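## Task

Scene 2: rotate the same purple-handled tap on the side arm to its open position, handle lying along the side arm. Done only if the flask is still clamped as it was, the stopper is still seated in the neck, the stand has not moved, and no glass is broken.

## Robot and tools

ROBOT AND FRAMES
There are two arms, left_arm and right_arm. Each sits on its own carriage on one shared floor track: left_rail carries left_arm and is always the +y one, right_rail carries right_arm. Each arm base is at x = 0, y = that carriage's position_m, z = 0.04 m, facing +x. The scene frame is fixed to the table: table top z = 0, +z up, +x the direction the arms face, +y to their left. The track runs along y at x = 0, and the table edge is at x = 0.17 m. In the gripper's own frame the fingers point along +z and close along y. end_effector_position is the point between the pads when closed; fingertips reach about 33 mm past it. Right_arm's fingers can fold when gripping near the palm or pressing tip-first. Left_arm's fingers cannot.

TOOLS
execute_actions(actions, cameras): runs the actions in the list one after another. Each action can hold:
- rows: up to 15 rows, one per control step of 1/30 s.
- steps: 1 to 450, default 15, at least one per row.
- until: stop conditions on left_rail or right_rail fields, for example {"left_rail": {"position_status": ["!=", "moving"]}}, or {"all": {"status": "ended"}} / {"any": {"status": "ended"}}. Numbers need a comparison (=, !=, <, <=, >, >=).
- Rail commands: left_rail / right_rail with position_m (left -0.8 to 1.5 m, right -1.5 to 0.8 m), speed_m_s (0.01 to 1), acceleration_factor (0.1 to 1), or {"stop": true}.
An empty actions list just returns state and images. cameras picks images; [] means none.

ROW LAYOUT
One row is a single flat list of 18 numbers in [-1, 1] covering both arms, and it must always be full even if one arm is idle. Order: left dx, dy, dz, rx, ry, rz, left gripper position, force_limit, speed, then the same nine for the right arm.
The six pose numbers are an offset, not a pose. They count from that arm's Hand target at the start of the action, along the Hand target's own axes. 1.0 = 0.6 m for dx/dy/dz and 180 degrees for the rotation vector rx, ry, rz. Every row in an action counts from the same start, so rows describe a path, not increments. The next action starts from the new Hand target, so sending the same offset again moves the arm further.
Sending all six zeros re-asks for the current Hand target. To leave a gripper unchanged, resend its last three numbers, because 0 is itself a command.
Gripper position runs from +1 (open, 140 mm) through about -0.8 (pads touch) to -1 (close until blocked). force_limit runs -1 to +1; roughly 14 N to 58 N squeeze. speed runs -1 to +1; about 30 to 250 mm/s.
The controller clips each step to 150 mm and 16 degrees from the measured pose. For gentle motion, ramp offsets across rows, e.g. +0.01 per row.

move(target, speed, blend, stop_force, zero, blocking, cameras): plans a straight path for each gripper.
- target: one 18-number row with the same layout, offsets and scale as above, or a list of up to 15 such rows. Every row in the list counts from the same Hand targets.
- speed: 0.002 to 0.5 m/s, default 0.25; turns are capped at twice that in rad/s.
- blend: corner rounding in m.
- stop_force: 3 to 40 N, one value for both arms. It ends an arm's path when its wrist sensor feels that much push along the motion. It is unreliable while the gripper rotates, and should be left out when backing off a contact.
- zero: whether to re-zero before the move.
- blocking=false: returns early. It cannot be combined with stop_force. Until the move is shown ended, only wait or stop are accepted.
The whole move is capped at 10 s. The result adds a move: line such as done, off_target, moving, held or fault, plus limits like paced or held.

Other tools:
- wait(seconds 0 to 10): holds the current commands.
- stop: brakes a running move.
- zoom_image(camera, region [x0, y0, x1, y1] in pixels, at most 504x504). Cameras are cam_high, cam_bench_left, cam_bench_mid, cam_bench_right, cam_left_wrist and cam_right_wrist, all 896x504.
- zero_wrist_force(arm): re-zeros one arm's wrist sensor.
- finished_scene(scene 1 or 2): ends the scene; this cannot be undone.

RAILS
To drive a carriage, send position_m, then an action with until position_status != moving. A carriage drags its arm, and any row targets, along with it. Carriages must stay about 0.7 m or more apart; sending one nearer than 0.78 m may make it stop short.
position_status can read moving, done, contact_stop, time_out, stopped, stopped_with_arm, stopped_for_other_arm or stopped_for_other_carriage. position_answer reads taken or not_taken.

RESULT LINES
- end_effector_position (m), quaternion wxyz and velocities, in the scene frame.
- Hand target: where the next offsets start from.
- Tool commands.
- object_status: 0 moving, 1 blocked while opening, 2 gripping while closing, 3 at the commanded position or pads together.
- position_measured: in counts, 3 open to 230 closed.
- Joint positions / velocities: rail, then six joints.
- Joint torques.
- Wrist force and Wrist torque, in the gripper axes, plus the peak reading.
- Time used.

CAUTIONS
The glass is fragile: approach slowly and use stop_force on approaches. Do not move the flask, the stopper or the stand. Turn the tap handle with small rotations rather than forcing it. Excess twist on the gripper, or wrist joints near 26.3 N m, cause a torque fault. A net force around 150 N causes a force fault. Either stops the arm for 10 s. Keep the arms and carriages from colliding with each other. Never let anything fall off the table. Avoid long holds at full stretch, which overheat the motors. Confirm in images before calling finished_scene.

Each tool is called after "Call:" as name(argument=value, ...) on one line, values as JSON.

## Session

Call:
execute_actions(actions=[])

Call:
zoom_image(camera="cam_bench_mid", region=[340, 220, 520, 360])

Scene clock: 0.00 s.
left_arm: end_effector_position=(+0.3456, +0.6984, +0.5800) position_measured=3 object_status=3 end_effector_quat_wxyz=(+0.000, +1.000, +0.000, +0.000) | right_arm: end_effector_position=(+0.3456, -1.3351, +0.5800) position_measured=3 object_status=3 end_effector_quat_wxyz=(+0.000, +1.000, +0.000, +0.000)
Joint positions: left_arm=[0.671 -0.316 -1.725 0.971 -0.816 -1.571 2.826] | right_arm=[-1.362 -0.316 -1.725 0.971 -0.816 -1.571 2.826]
Joint velocities: within noise
Joint torques (N m): no reading
Wrist force (N): no reading
Wrist torque (N m): no reading
Wrist force, peak (N): no reading
Hand target: left_arm +0.3456, +0.6984, +0.5800; +0.000, +1.000, +0.000, +0.000 | right_arm +0.3456, -1.3351, +0.5800; +0.000, +1.000, +0.000, +0.000
Tool commands: left_gripper/position=+1.0 left_gripper/force_limit=+1.0 left_gripper/speed=+1.0 right_gripper/position=+1.0 right_gripper/force_limit=+1.0 right_gripper/speed=+1.0
left_rail: position_m=0.671 position_status=done
right_rail: position_m=-1.362 position_status=done
camera_calibration:
cam_left_wrist: T_world_to_cam=[[-0.0265538, -0.998538, -0.0470784, 0.750006], [-0.954746, 0.0113767, 0.297206, 0.165161], [-0.296236, 0.0528398, -0.953652, 0.761451], [0, 0, 0, 1]] pos_world=[0.403171, 0.706795, 0.712382]
cam_right_wrist: T_world_to_cam=[[-0.031272, -0.999466, 0.0094295, -1.31715], [-0.949091, 0.0326518, 0.313305, 0.202106], [-0.313446, 0.000848234, -0.949606, 0.80498], [0, 0, 0, 1]] pos_world=[0.402945, -1.32372, 0.713512]

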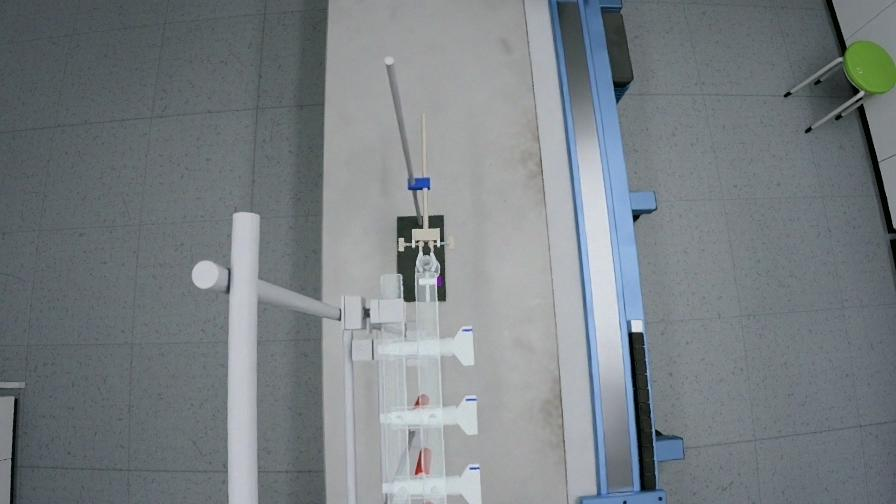

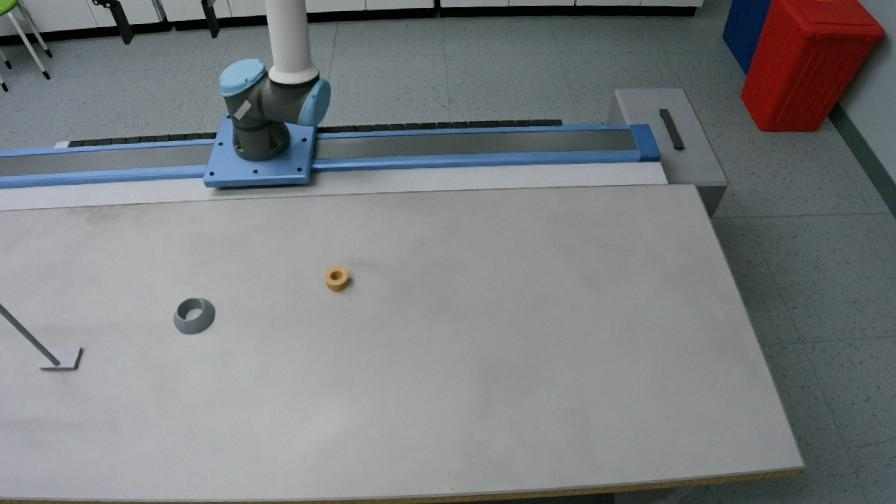

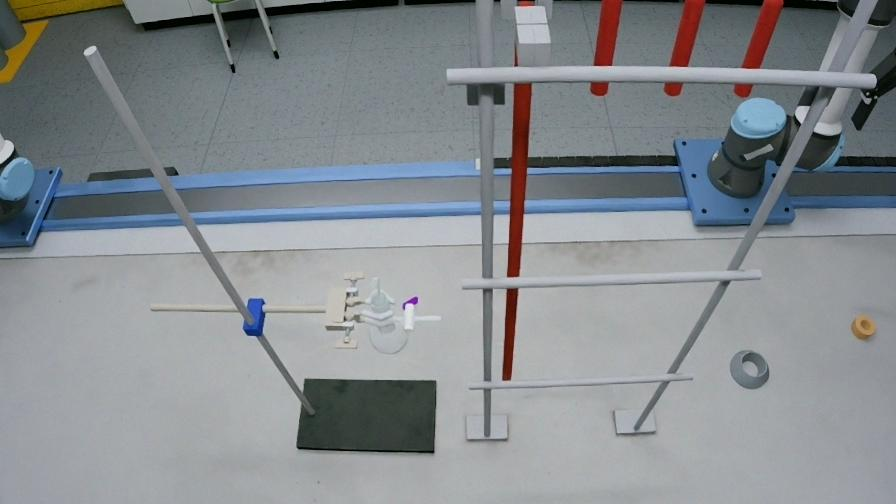

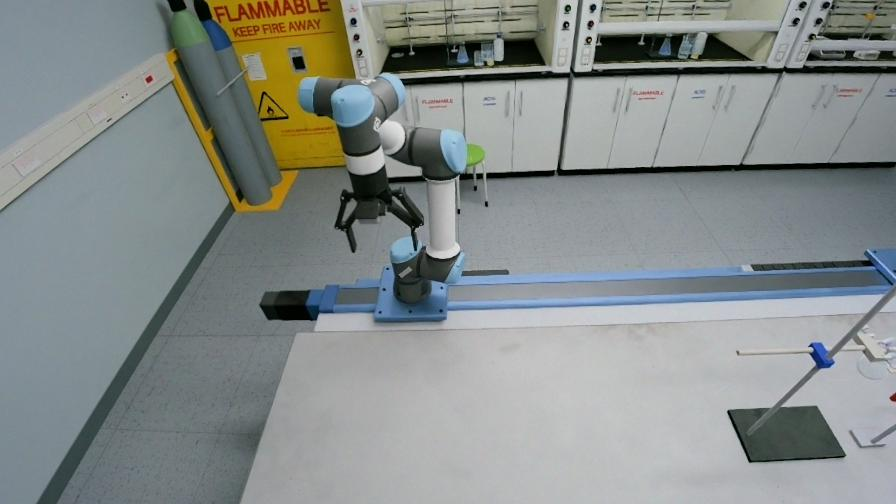

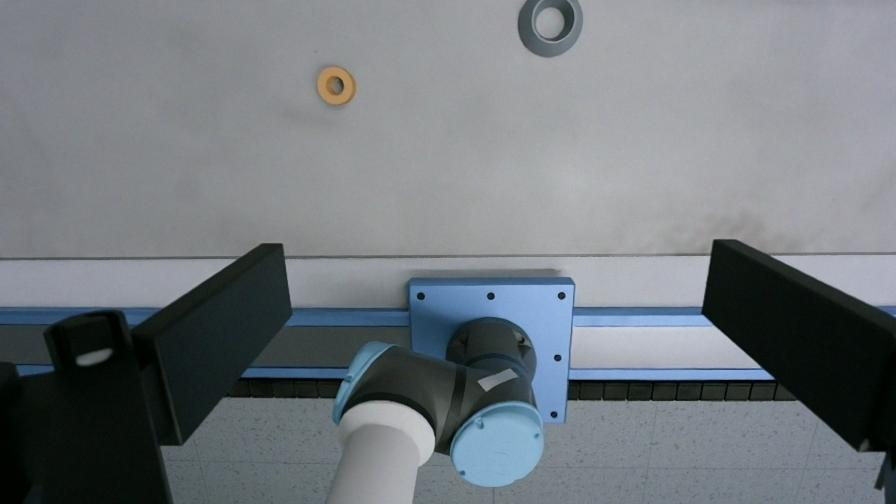

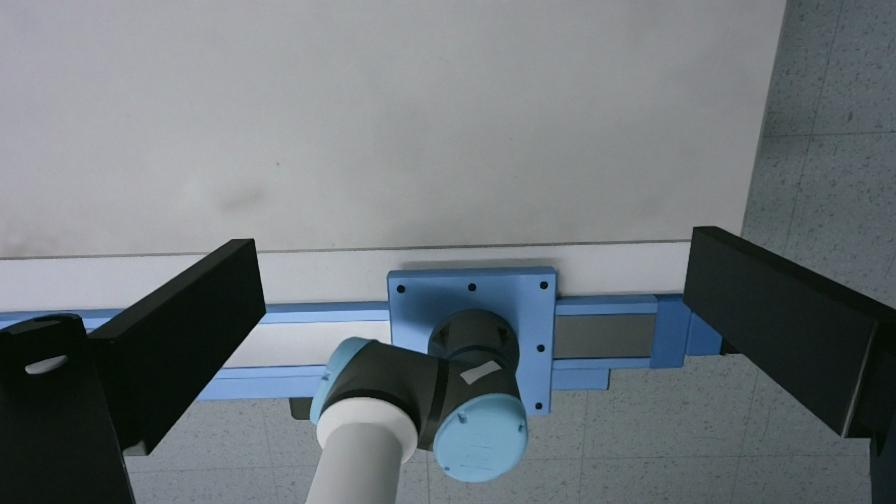

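Scaled by 2.800.

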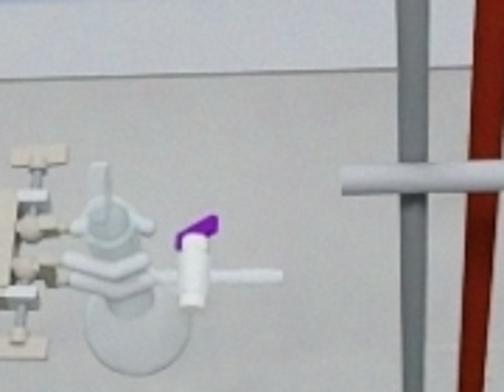

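Call:
execute_actions(actions=[{"right_rail": {"position_m": -0.477}, "steps": 90, "until": {"right_rail": {"position_status": ["!=", "moving"]}}}], cameras=[])

Call:
move(target=[[0,0,0,0,0,0,1,1,1,0.0907,-0.5783,0.1333,-0.19045,0.4714,-0.17389,-0.4,-1,-0.3],[0,0,0,0,0,0,1,1,1,0.169,-0.5783,0.3533,-0.19045,0.4714,-0.17389,-0.4,-1,-0.3]], speed=[0.45, 0.3], blend=[0.03, 0], cameras=["cam_high", "cam_bench_mid", "cam_right_wrist"])

Scene clock: 15.57 s.
left_arm: end_effector_position=(+0.3456, +0.6984, +0.5800) position_measured=3 object_status=3 end_effector_quat_wxyz=(+0.000, +1.000, +0.000, +0.000) | right_arm: end_effector_position=(+0.3456, -0.4498, +0.5800) position_measured=3 object_status=3 end_effector_quat_wxyz=(+0.000, +1.000, +0.000, +0.000)
Joint positions: left_arm=[0.671 -0.316 -1.725 0.971 -0.816 -1.571 2.826] | right_arm=[-0.477 -0.316 -1.725 0.971 -0.816 -1.571 2.826]
Joint velocities: within noise
Joint torques (N m): left_arm=[-0.51 -13.34 -17.82 -3.9 0.14 0.24] | right_arm=[0.82 -12.28 -17.47 -3.45 0.06 0.16]
Wrist force (N): left_arm=[0.3 0.2 0.1] | right_arm=[-0.2 -0.1 -0.1]
Wrist torque (N m): left_arm=[0.05 -0.06 0.00] | right_arm=[-0.03 0.04 0.00]
Wrist force, peak (N): left_arm=[0.3 0.0 0.5] | right_arm=[0.1 2.9 -0.2]
Hand target: left_arm +0.3456, +0.6984, +0.5800; +0.000, +1.000, +0.000, +0.000 | right_arm +0.3456, -0.4498, +0.5800; +0.000, +1.000, +0.000, +0.000
Tool commands: left_gripper/position=+1.0 left_gripper/force_limit=+1.0 left_gripper/speed=+1.0 right_gripper/position=+1.0 right_gripper/force_limit=+1.0 right_gripper/speed=+1.0
left_rail: position_m=0.671 position_status=done
right_rail: position_m=-0.477 position_status=done
No camera images: "cameras" was empty.

Scene clock: 18.90 s.
left_arm: end_effector_position=(+0.3456, +0.6984, +0.5800) position_measured=3 object_status=3 end_effector_quat_wxyz=(+0.000, +1.000, +0.000, +0.000) | right_arm: end_effector_position=(+0.4470, -0.1028, +0.3680) position_measured=179 object_status=3 end_effector_quat_wxyz=(+0.265, +0.664, +0.242, +0.656)
Joint positions: left_arm=[0.671 -0.316 -1.725 0.971 -0.816 -1.571 2.826] | right_arm=[-0.477 0.899 -1.168 2.145 -4.119 -2.504 2.409]
Joint velocities: within noise
Joint torques (N m): left_arm=[-0.06 -13.25 -16.75 -4.48 0.12 0.13] | right_arm=[-8.79 -24.65 -21.69 -2.76 1.45 -2.06]
Wrist force (N): left_arm=[0.1 0.1 0.1] | right_arm=[1.9 -0.4 0.6]
Wrist torque (N m): left_arm=[0.03 -0.03 0.00] | right_arm=[0.14 -0.47 0.00]
Wrist force, peak (N): left_arm=[0.5 0.0 0.3] | right_arm=[3.4 -0.9 -0.1]
Hand target: left_arm +0.3456, +0.6984, +0.5800; +0.000, +1.000, +0.000, +0.000 | right_arm +0.4470, -0.1028, +0.3680; +0.265, +0.664, +0.242, +0.656
Off the commanded pose: left_arm 0.000 m, 0 deg | right_arm 0.000 m, 0 deg.
left_rail: position_m=0.671 position_status=done
right_rail: position_m=-0.477 position_status=done
move: done
camera_calibration:
cam_right_wrist: T_world_to_cam=[[-0.0360126, -0.76289, 0.645524, -0.287969], [-0.334487, -0.599486, -0.727142, 0.367757], [0.941712, -0.242106, -0.233588, -0.215107], [0, 0, 0, 1]] pos_world=[0.315208, -0.0513022, 0.403057]
Images, in order (width x height): cam_high 896x504, cam_bench_mid 896x504, cam_right_wrist 896x504.

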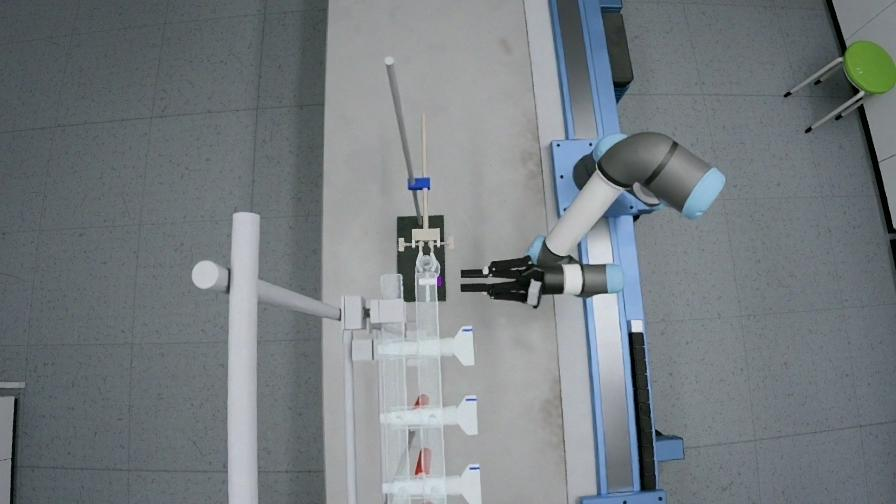

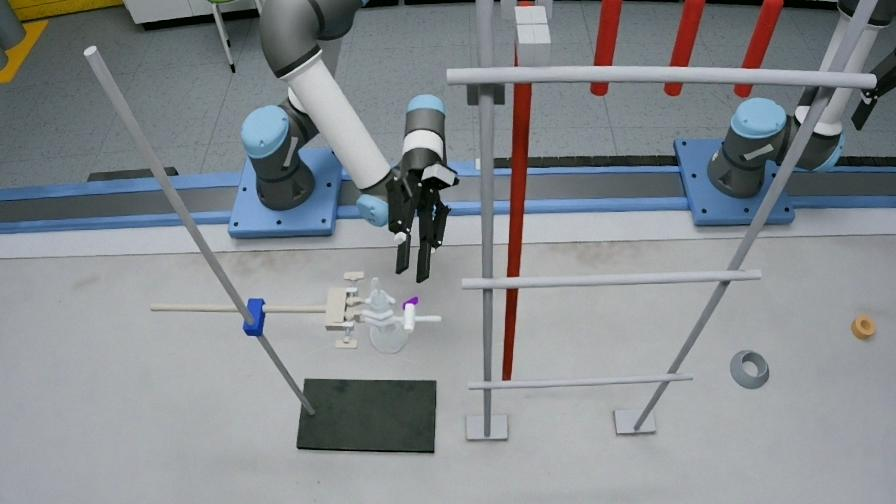

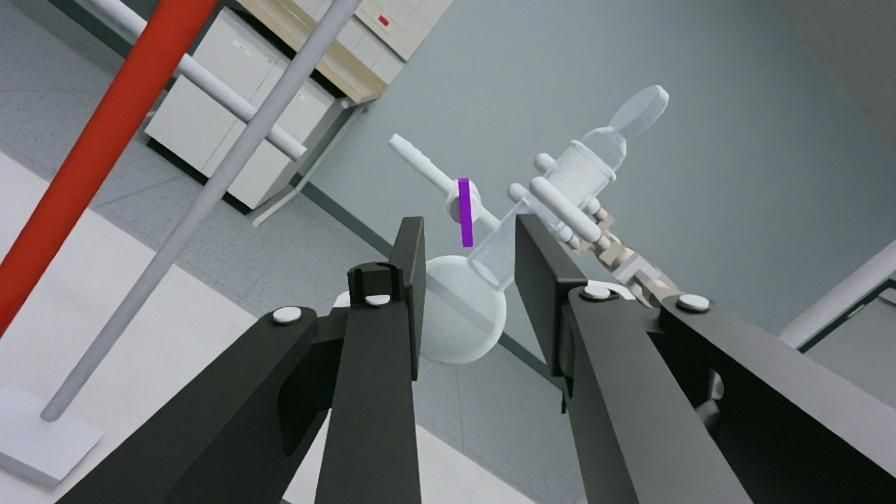

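Call:
zoom_image(camera="cam_right_wrist", region=[380, 100, 580, 270])

Call:
zoom_image(camera="cam_bench_mid", region=[360, 210, 480, 350])

Scaled by 2.520.

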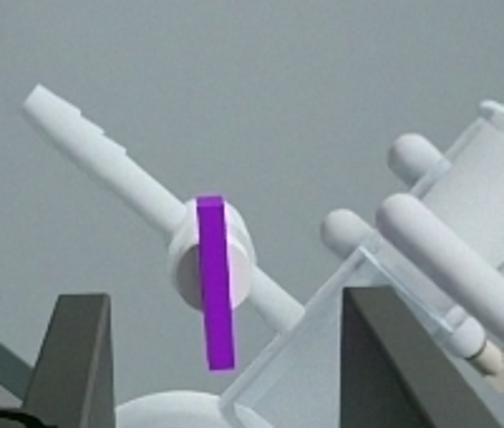

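Scaled by 3.600.

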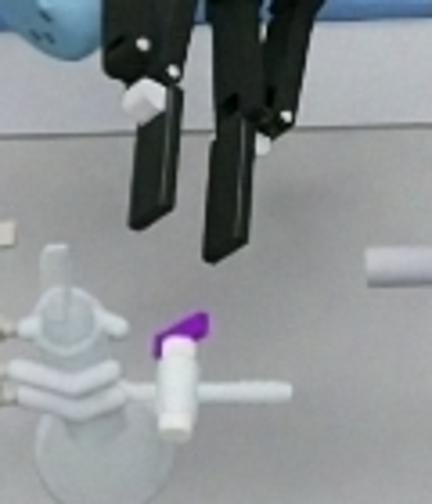

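Call:
move(target=[0,0,0,0,0,0,1,1,1,0.0023,0.0018,0.0583,0,0,-0.0139,-0.52,-1,-0.3], speed=0.12, cameras=["cam_bench_mid", "cam_high", "cam_right_wrist"])

Call:
zoom_image(camera="cam_right_wrist", region=[380, 130, 580, 310])

Call:
zoom_image(camera="cam_bench_mid", region=[370, 240, 450, 330])

Scene clock: 23.70 s.
left_arm: end_effector_position=(+0.3456, +0.6984, +0.5800) position_measured=3 object_status=3 end_effector_quat_wxyz=(+0.000, +1.000, +0.000, +0.000) | right_arm: end_effector_position=(+0.4819, -0.1039, +0.3698) position_measured=195 object_status=3 end_effector_quat_wxyz=(+0.279, +0.659, +0.256, +0.650)
Joint positions: left_arm=[0.671 -0.316 -1.725 0.971 -0.816 -1.571 2.826] | right_arm=[-0.477 0.829 -1.152 2.109 -4.099 -2.435 2.365]
Joint velocities: within noise
Joint torques (N m): left_arm=[0.28 -13.51 -13.96 -4.74 0.1 0.19] | right_arm=[-7.5 -25.47 -22.05 -0.31 1.62 -1.92]
Wrist force (N): left_arm=[0.4 0.0 0.1] | right_arm=[1.8 -0.7 1.0]
Wrist torque (N m): left_arm=[0.01 -0.08 0.00] | right_arm=[0.08 -0.43 0.00]
Wrist force, peak (N): left_arm=[0.4 0.1 0.5] | right_arm=[2.2 0.0 0.9]
Hand target: left_arm +0.3456, +0.6984, +0.5800; +0.000, +1.000, +0.000, +0.000 | right_arm +0.4820, -0.1038, +0.3698; +0.279, +0.659, +0.256, +0.650
Off the commanded pose: left_arm 0.000 m, 0 deg | right_arm 0.000 m, 0 deg.
left_rail: position_m=0.671 position_status=done
right_rail: position_m=-0.477 position_status=done
move: done
camera_calibration:
cam_right_wrist: T_world_to_cam=[[-0.0350686, -0.734075, 0.678162, -0.298197], [-0.335478, -0.630558, -0.699894, 0.367192], [0.941395, -0.252053, -0.224153, -0.252161], [0, 0, 0, 1]] pos_world=[0.350111, -0.0509212, 0.402698]
Images, in order (width x height): cam_high 896x504, cam_bench_mid 896x504, cam_right_wrist 896x504.

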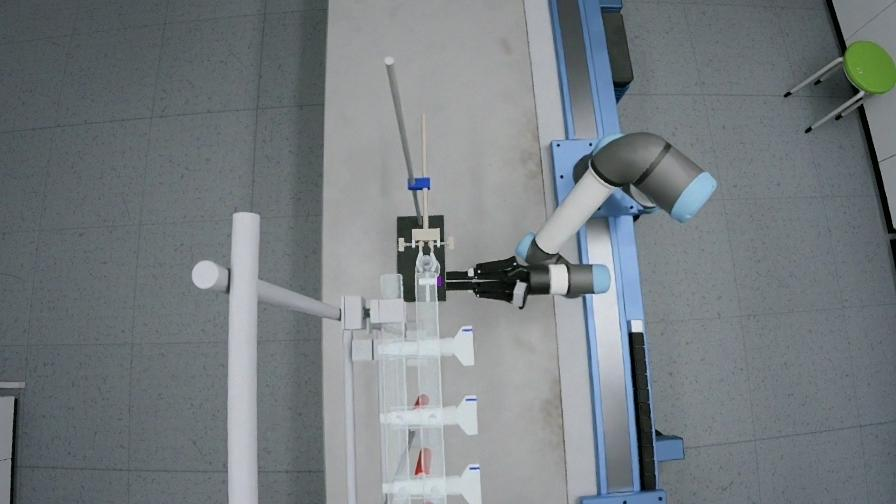

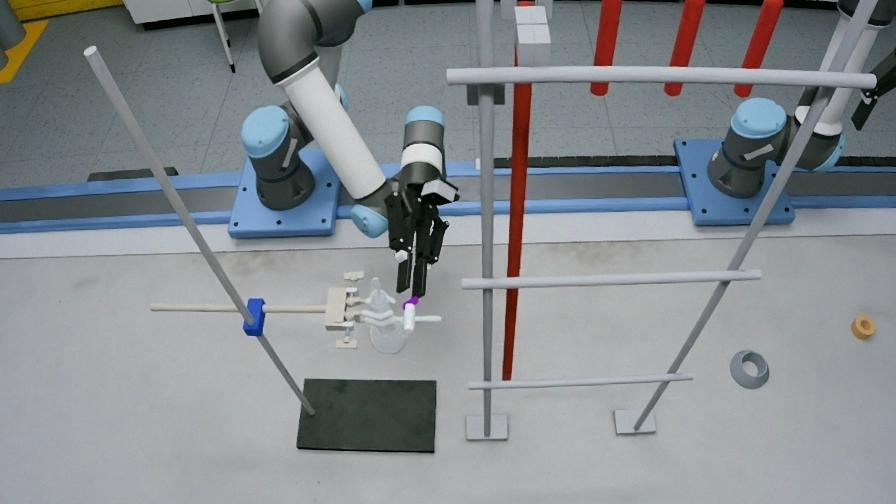

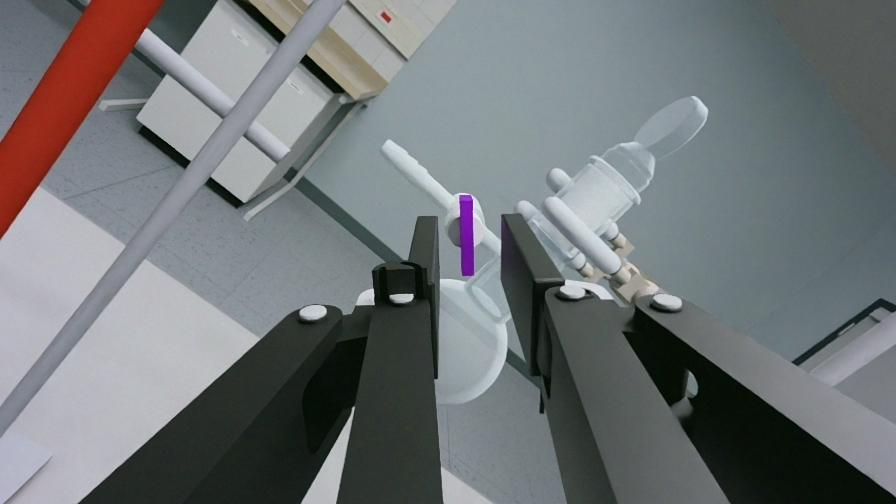

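Scaled by 2.520.

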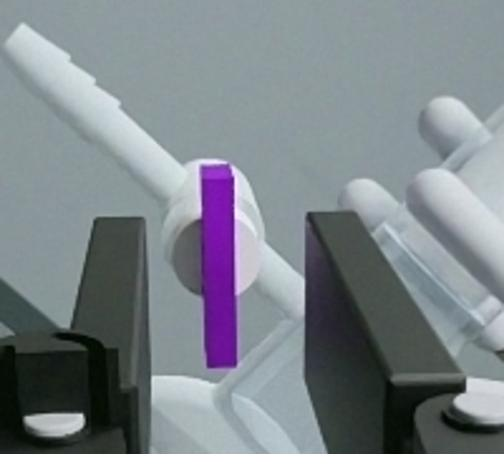

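Scaled by 5.600.

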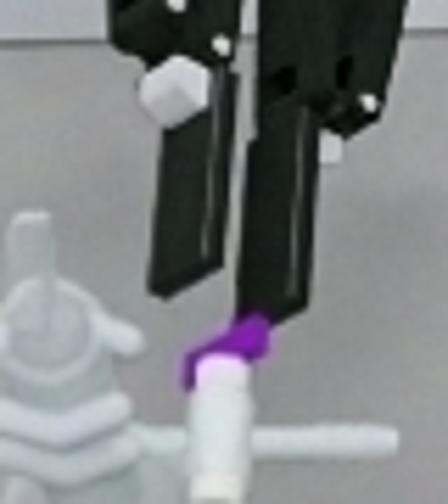

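Call:
move(target=[0,0,0,0,0,0,1,1,1,-0.0005,-0.0002,0.0323,0,0,0,-0.52,-1,-0.3], speed=0.06, stop_force=8, cameras=["cam_bench_mid", "cam_right_wrist"])

Call:
zoom_image(camera="cam_right_wrist", region=[380, 130, 580, 310])

Call:
zoom_image(camera="cam_bench_mid", region=[370, 240, 450, 330])

Scene clock: 26.43 s.
left_arm: end_effector_position=(+0.3456, +0.6984, +0.5800) position_measured=3 object_status=3 end_effector_quat_wxyz=(+0.000, +1.000, +0.000, +0.000) | right_arm: end_effector_position=(+0.5013, -0.1047, +0.3695) position_measured=195 object_status=3 end_effector_quat_wxyz=(+0.279, +0.659, +0.256, +0.650)
Joint positions: left_arm=[0.671 -0.316 -1.725 0.971 -0.816 -1.571 2.826] | right_arm=[-0.477 0.793 -1.139 2.087 -4.09 -2.399 2.365]
Joint velocities: within noise
Joint torques (N m): left_arm=[-0.4 -13.76 -12.41 -4.74 0.1 0.08] | right_arm=[-7.86 -26 -20.69 -0.5 1.52 -1.77]
Wrist force (N): left_arm=[0.3 -0.1 0.1] | right_arm=[1.9 -0.6 0.8]
Wrist torque (N m): left_arm=[-0.01 -0.06 0.00] | right_arm=[0.09 -0.45 0.00]
Wrist force, peak (N): left_arm=[0.5 0.0 0.4] | right_arm=[2.3 -0.7 0.8]
Hand target: left_arm +0.3456, +0.6984, +0.5800; +0.000, +1.000, +0.000, +0.000 | right_arm +0.5013, -0.1047, +0.3695; +0.279, +0.659, +0.256, +0.650
Off the commanded pose: left_arm 0.000 m, 0 deg | right_arm 0.000 m, 0 deg.
left_rail: position_m=0.671 position_status=done
right_rail: position_m=-0.477 position_status=done
move: done
camera_calibration:
cam_right_wrist: T_world_to_cam=[[-0.0350678, -0.733987, 0.678258, -0.297949], [-0.335474, -0.63065, -0.699813, 0.372961], [0.941396, -0.252079, -0.224118, -0.27079], [0, 0, 0, 1]] pos_world=[0.369591, -0.0517432, 0.402401]
Images, in order (width x height): cam_bench_mid 896x504, cam_right_wrist 896x504.

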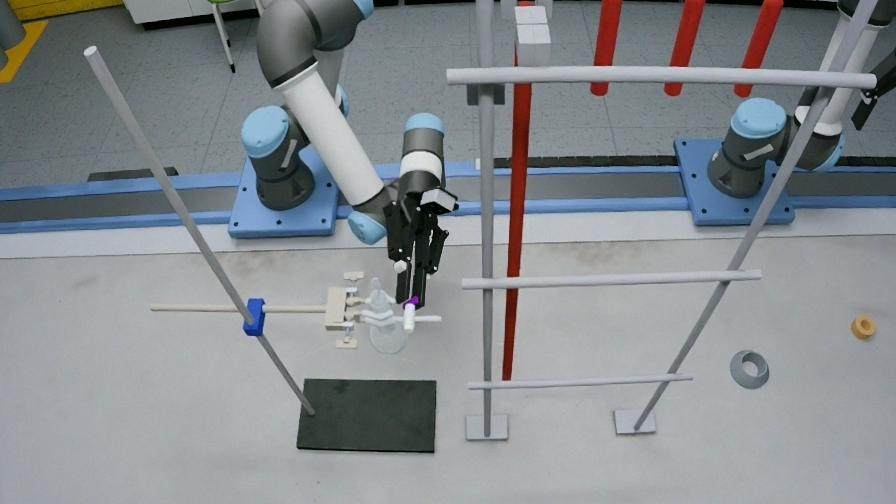

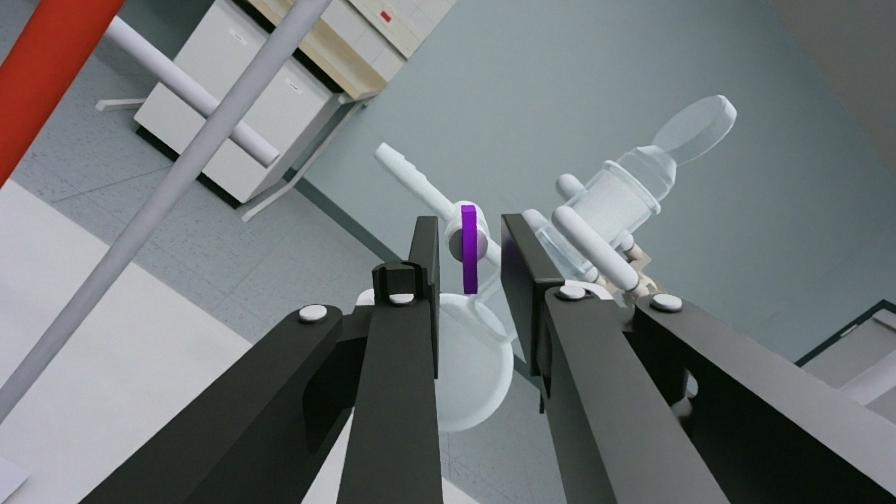

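Scaled by 2.520.

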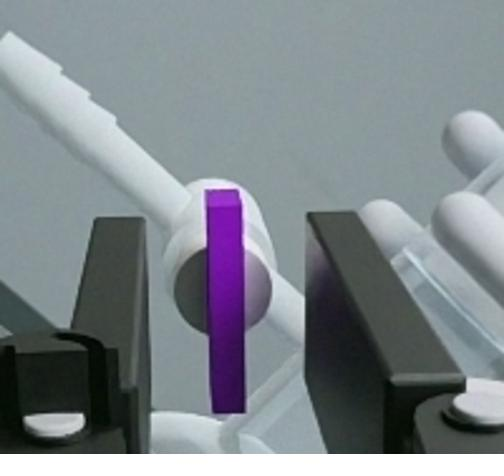

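Scaled by 5.600.

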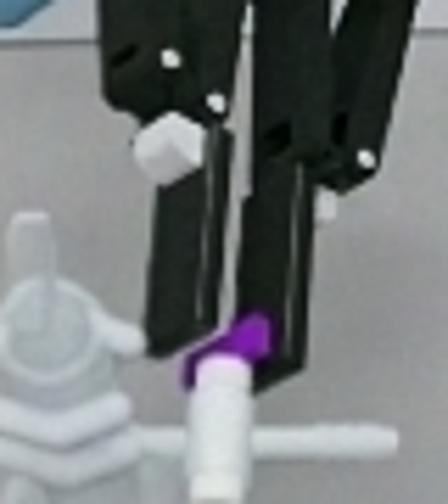

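Call:
execute_actions(actions=[{"rows": [[0,0,0,0,0,0,1,1,1,0,0,0,0,0,0,-1,-1,-1]], "steps": 40}], cameras=["cam_bench_mid"])

Call:
move(target=[0,0,0,0,0,0,1,1,1,0,0,0,0,0,-0.0667,-1,-1,-1], speed=0.2, cameras=["cam_right_wrist"])

Call:
zoom_image(camera="cam_right_wrist", region=[380, 130, 580, 310])

Scene clock: 28.77 s.
left_arm: end_effector_position=(+0.3456, +0.6984, +0.5800) position_measured=3 object_status=3 end_effector_quat_wxyz=(+0.000, +1.000, +0.000, +0.000) | right_arm: end_effector_position=(+0.5013, -0.1047, +0.3695) position_measured=223 object_status=2 end_effector_quat_wxyz=(+0.279, +0.659, +0.256, +0.650)
Joint positions: left_arm=[0.671 -0.316 -1.725 0.971 -0.816 -1.571 2.826] | right_arm=[-0.477 0.793 -1.139 2.087 -4.09 -2.399 2.365]
Joint velocities: within noise
Joint torques (N m): left_arm=[-0.26 -14.14 -12.09 -4.78 0.22 0.14] | right_arm=[-7.29 -28.84 -17.43 -1.32 -0.54 -1.36]
Wrist force (N): left_arm=[0.2 0.1 0.1] | right_arm=[2.7 -1.8 0.8]
Wrist torque (N m): left_arm=[0.03 -0.03 0.00] | right_arm=[0.15 -0.50 -0.09]
Wrist force, peak (N): left_arm=[0.3 0.2 0.4] | right_arm=[3.0 -2.0 0.8]
Hand target: left_arm +0.3456, +0.6984, +0.5800; +0.000, +1.000, +0.000, +0.000 | right_arm +0.5013, -0.1047, +0.3695; +0.279, +0.659, +0.256, +0.650
Off the commanded pose: left_arm 0.000 m, 0 deg | right_arm 0.000 m, 0 deg.
left_rail: position_m=0.671 position_status=done
right_rail: position_m=-0.477 position_status=done
Images, in order (width x height): cam_bench_mid 896x504.

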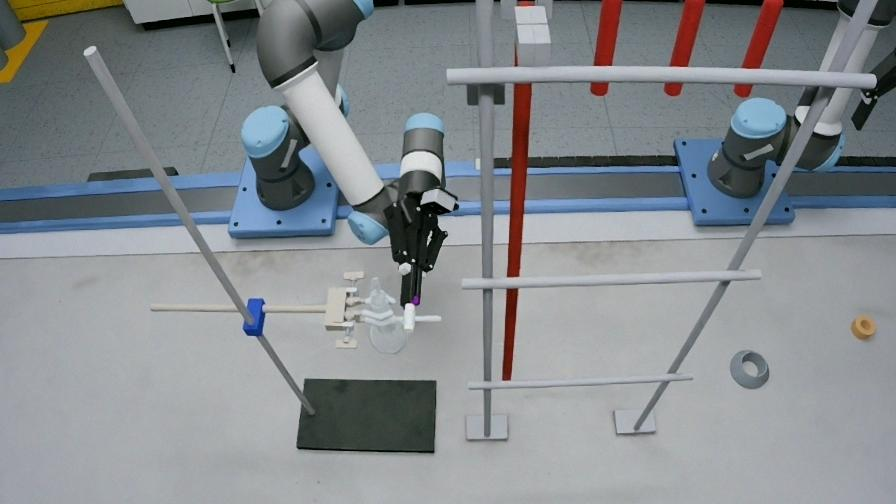

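Scene clock: 29.93 s.
left_arm: end_effector_position=(+0.3456, +0.6984, +0.5800) position_measured=3 object_status=3 end_effector_quat_wxyz=(+0.000, +1.000, +0.000, +0.000) | right_arm: end_effector_position=(+0.5013, -0.1047, +0.3695) position_measured=223 object_status=2 end_effector_quat_wxyz=(+0.345, +0.629, +0.324, +0.617)
Joint positions: left_arm=[0.671 -0.316 -1.725 0.971 -0.816 -1.571 2.826] | right_arm=[-0.477 0.793 -1.139 2.087 -4.09 -2.399 2.156]
Joint velocities: within noise
Joint torques (N m): left_arm=[0.23 -14.64 -12.37 -4.73 0.18 0.22] | right_arm=[-5.15 -26.74 -22.7 -3.15 0.55 -2.04]
Wrist force (N): left_arm=[0.2 0.0 0.2] | right_arm=[0.6 -1.4 1.3]
Wrist torque (N m): left_arm=[0.01 -0.05 0.00] | right_arm=[0.21 -0.43 0.13]
Wrist force, peak (N): left_arm=[0.5 -0.2 0.3] | right_arm=[2.7 -1.8 0.9]
Hand target: left_arm +0.3456, +0.6984, +0.5800; +0.000, +1.000, +0.000, +0.000 | right_arm +0.5013, -0.1047, +0.3695; +0.346, +0.629, +0.324, +0.617
Off the commanded pose: left_arm 0.000 m, 0 deg | right_arm 0.000 m, 0 deg.
left_rail: position_m=0.671 position_status=done
right_rail: position_m=-0.477 position_status=done
move: done
camera_calibration:
cam_right_wrist: T_world_to_cam=[[-0.0295997, -0.577078, 0.816153, -0.335227], [-0.340106, -0.761977, -0.551107, 0.306582], [0.939921, -0.293891, -0.173713, -0.293052], [0, 0, 0, 1]] pos_world=[0.369793, -0.0459689, 0.391649]
Images, in order (width x height): cam_right_wrist 896x504.

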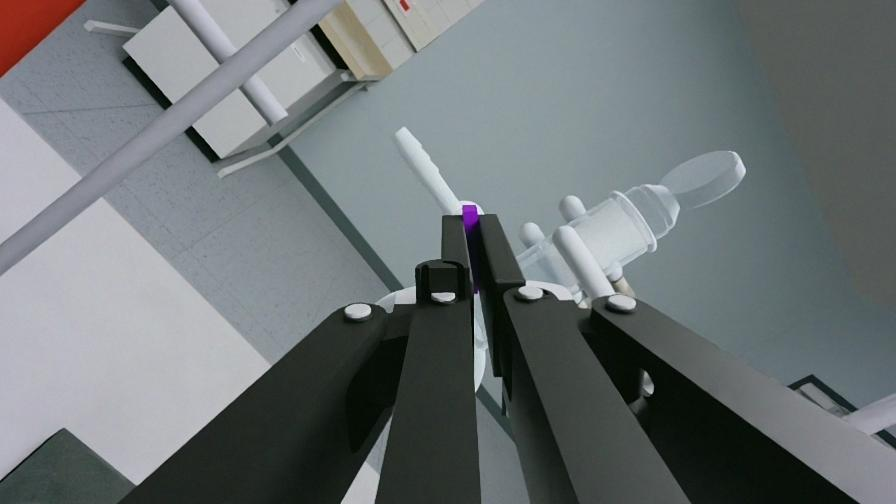

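Scaled by 2.520.

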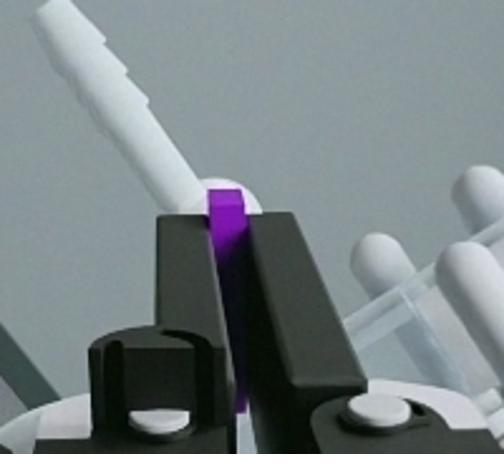

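Call:
move(target=[0,0,0,0,0,0,1,1,1,0,0,0,0,0,-0.1852,-1,-1,-1], speed=0.25, cameras=["cam_bench_mid", "cam_right_wrist"])

Call:
zoom_image(camera="cam_right_wrist", region=[380, 110, 580, 310])

Scene clock: 33.77 s.
left_arm: end_effector_position=(+0.3456, +0.6984, +0.5800) position_measured=3 object_status=3 end_effector_quat_wxyz=(+0.000, +1.000, +0.000, +0.000) | right_arm: end_effector_position=(+0.5013, -0.1047, +0.3695) position_measured=223 object_status=2 end_effector_quat_wxyz=(+0.508, +0.509, +0.490, +0.492)
Joint positions: left_arm=[0.671 -0.316 -1.725 0.971 -0.816 -1.571 2.826] | right_arm=[-0.477 0.793 -1.139 2.087 -4.09 -2.399 1.574]
Joint velocities: within noise
Joint torques (N m): left_arm=[0.48 -14.03 -12.75 -4.77 0.21 0.16] | right_arm=[-1.72 -26.23 -21.67 -2.77 1.09 -1.88]
Wrist force (N): left_arm=[0.2 -0.2 0.3] | right_arm=[-0.4 -0.1 1.4]
Wrist torque (N m): left_arm=[-0.03 -0.05 0.00] | right_arm=[0.14 -0.06 0.20]
Wrist force, peak (N): left_arm=[0.3 0.0 0.5] | right_arm=[0.5 -1.7 1.9]
Hand target: left_arm +0.3456, +0.6984, +0.5800; +0.000, +1.000, +0.000, +0.000 | right_arm +0.5013, -0.1047, +0.3695; +0.508, +0.509, +0.491, +0.492
Off the commanded pose: left_arm 0.000 m, 0 deg | right_arm 0.000 m, 0 deg.
left_rail: position_m=0.671 position_status=done
right_rail: position_m=-0.477 position_status=done
move: done
camera_calibration:
cam_right_wrist: T_world_to_cam=[[-0.010616, -0.0338181, 0.999372, -0.355565], [-0.346168, -0.937504, -0.0354018, 0.100729], [0.938112, -0.346327, -0.00175426, -0.36114], [0, 0, 0, 1]] pos_world=[0.369884, -0.0426628, 0.358274]
Images, in order (width x height): cam_bench_mid 896x504, cam_right_wrist 896x504.

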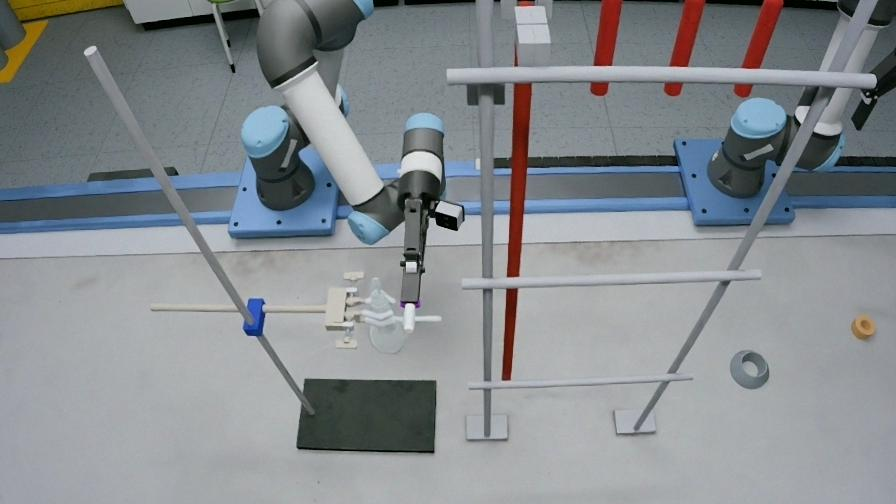

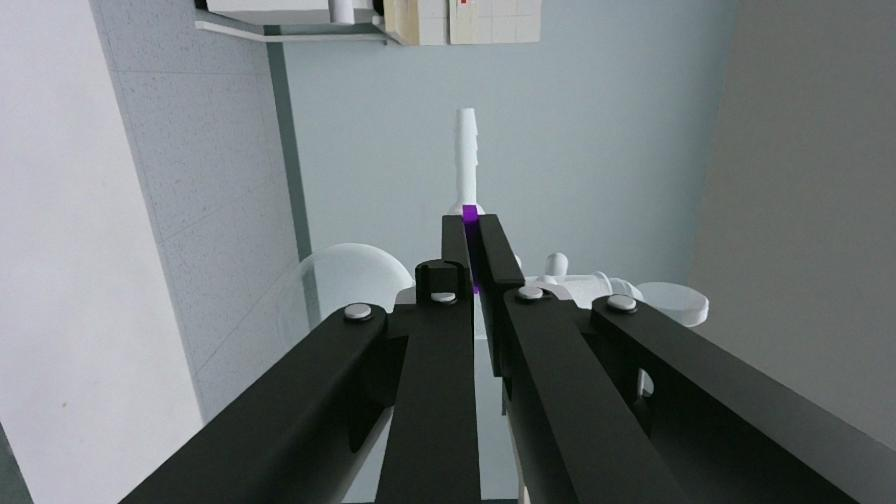

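Scaled by 2.520.

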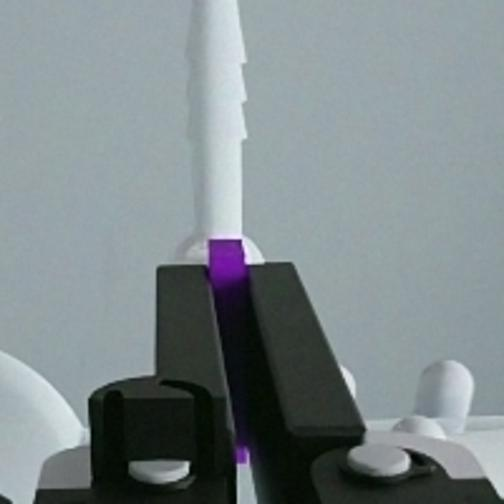

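Call:
move(target=[[0,0,0,0,0,0,1,1,1,0,0,0,0,0,0,-0.6,-1,-1],[0,0,0,0,0,0,1,1,1,0,0,-0.15,0,0,0,-0.6,-1,-1]], speed=[0.1, 0.15], cameras=["cam_bench_mid", "cam_right_wrist"])

Call:
zoom_image(camera="cam_right_wrist", region=[380, 90, 580, 250])

Call:
zoom_image(camera="cam_bench_mid", region=[340, 240, 460, 370])

Scene clock: 36.47 s.
left_arm: end_effector_position=(+0.3456, +0.6984, +0.5800) position_measured=3 object_status=3 end_effector_quat_wxyz=(+0.000, +1.000, +0.000, +0.000) | right_arm: end_effector_position=(+0.4115, -0.1015, +0.3695) position_measured=205 object_status=3 end_effector_quat_wxyz=(+0.508, +0.509, +0.491, +0.492)
Joint positions: left_arm=[0.671 -0.316 -1.725 0.971 -0.816 -1.571 2.826] | right_arm=[-0.477 0.976 -1.187 2.171 -4.126 -2.581 1.573]
Joint velocities: within noise
Joint torques (N m): left_arm=[0.7 -14.02 -13.04 -4.77 0.25 0.18] | right_arm=[8.37 -38.67 -6.98 -2.56 -1.19 -0.06]
Wrist force (N): left_arm=[0.3 0.1 0.1] | right_arm=[0.6 0.0 1.1]
Wrist torque (N m): left_arm=[0.03 -0.07 0.00] | right_arm=[0.16 -0.11 0.09]
Wrist force, peak (N): left_arm=[0.6 0.2 0.1] | right_arm=[0.6 -0.1 2.2]
Hand target: left_arm +0.3456, +0.6984, +0.5800; +0.000, +1.000, +0.000, +0.000 | right_arm +0.4114, -0.1015, +0.3695; +0.508, +0.509, +0.491, +0.492
Off the commanded pose: left_arm 0.000 m, 0 deg | right_arm 0.000 m, 0 deg.
left_rail: position_m=0.671 position_status=done
right_rail: position_m=-0.477 position_status=done
move: done
camera_calibration:
cam_right_wrist: T_world_to_cam=[[-0.0106394, -0.0336542, 0.999377, -0.35638], [-0.346204, -0.937497, -0.0352561, 0.0725047], [0.938099, -0.346363, -0.00167684, -0.275821], [0, 0, 0, 1]] pos_world=[0.280058, -0.0395551, 0.358251]
Images, in order (width x height): cam_bench_mid 896x504, cam_right_wrist 896x504.

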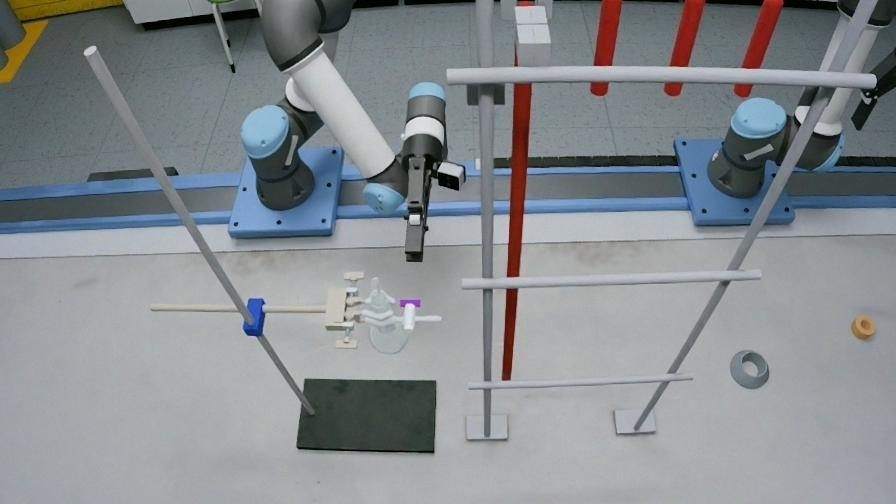

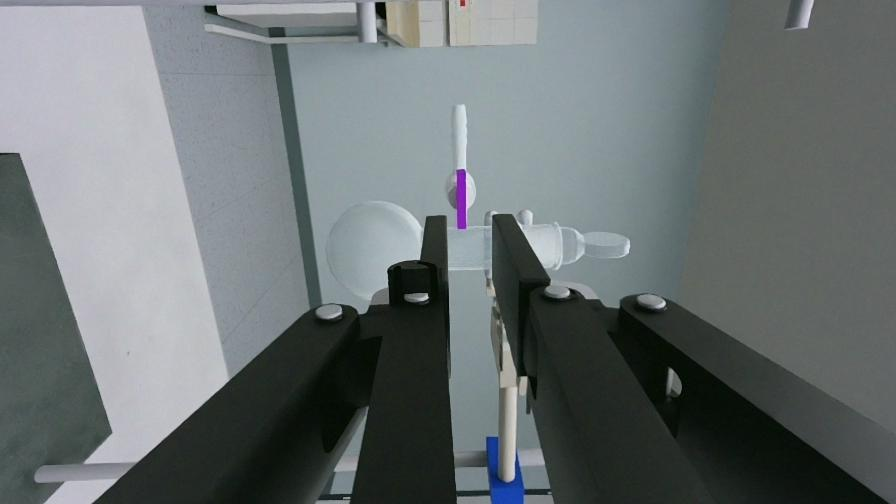

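Scaled by 2.520.

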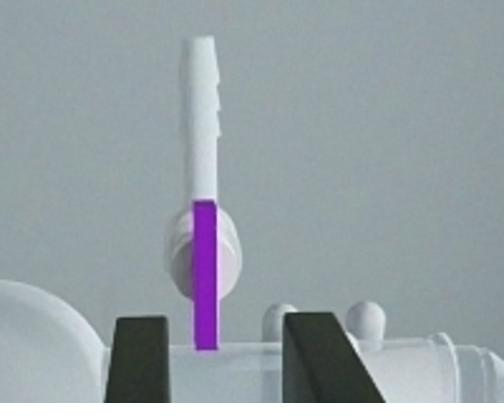

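Scaled by 3.877.

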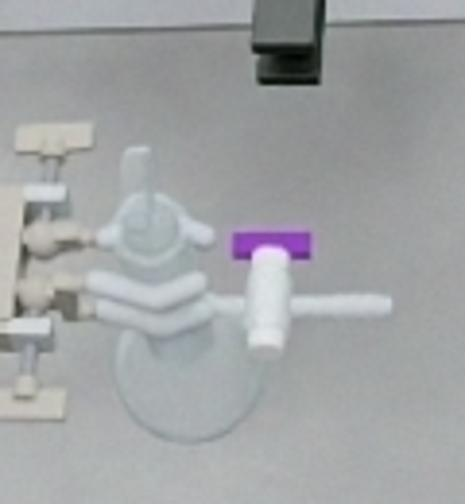

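Call:
finished_scene(scene=2)

The scene is finished: the task was done.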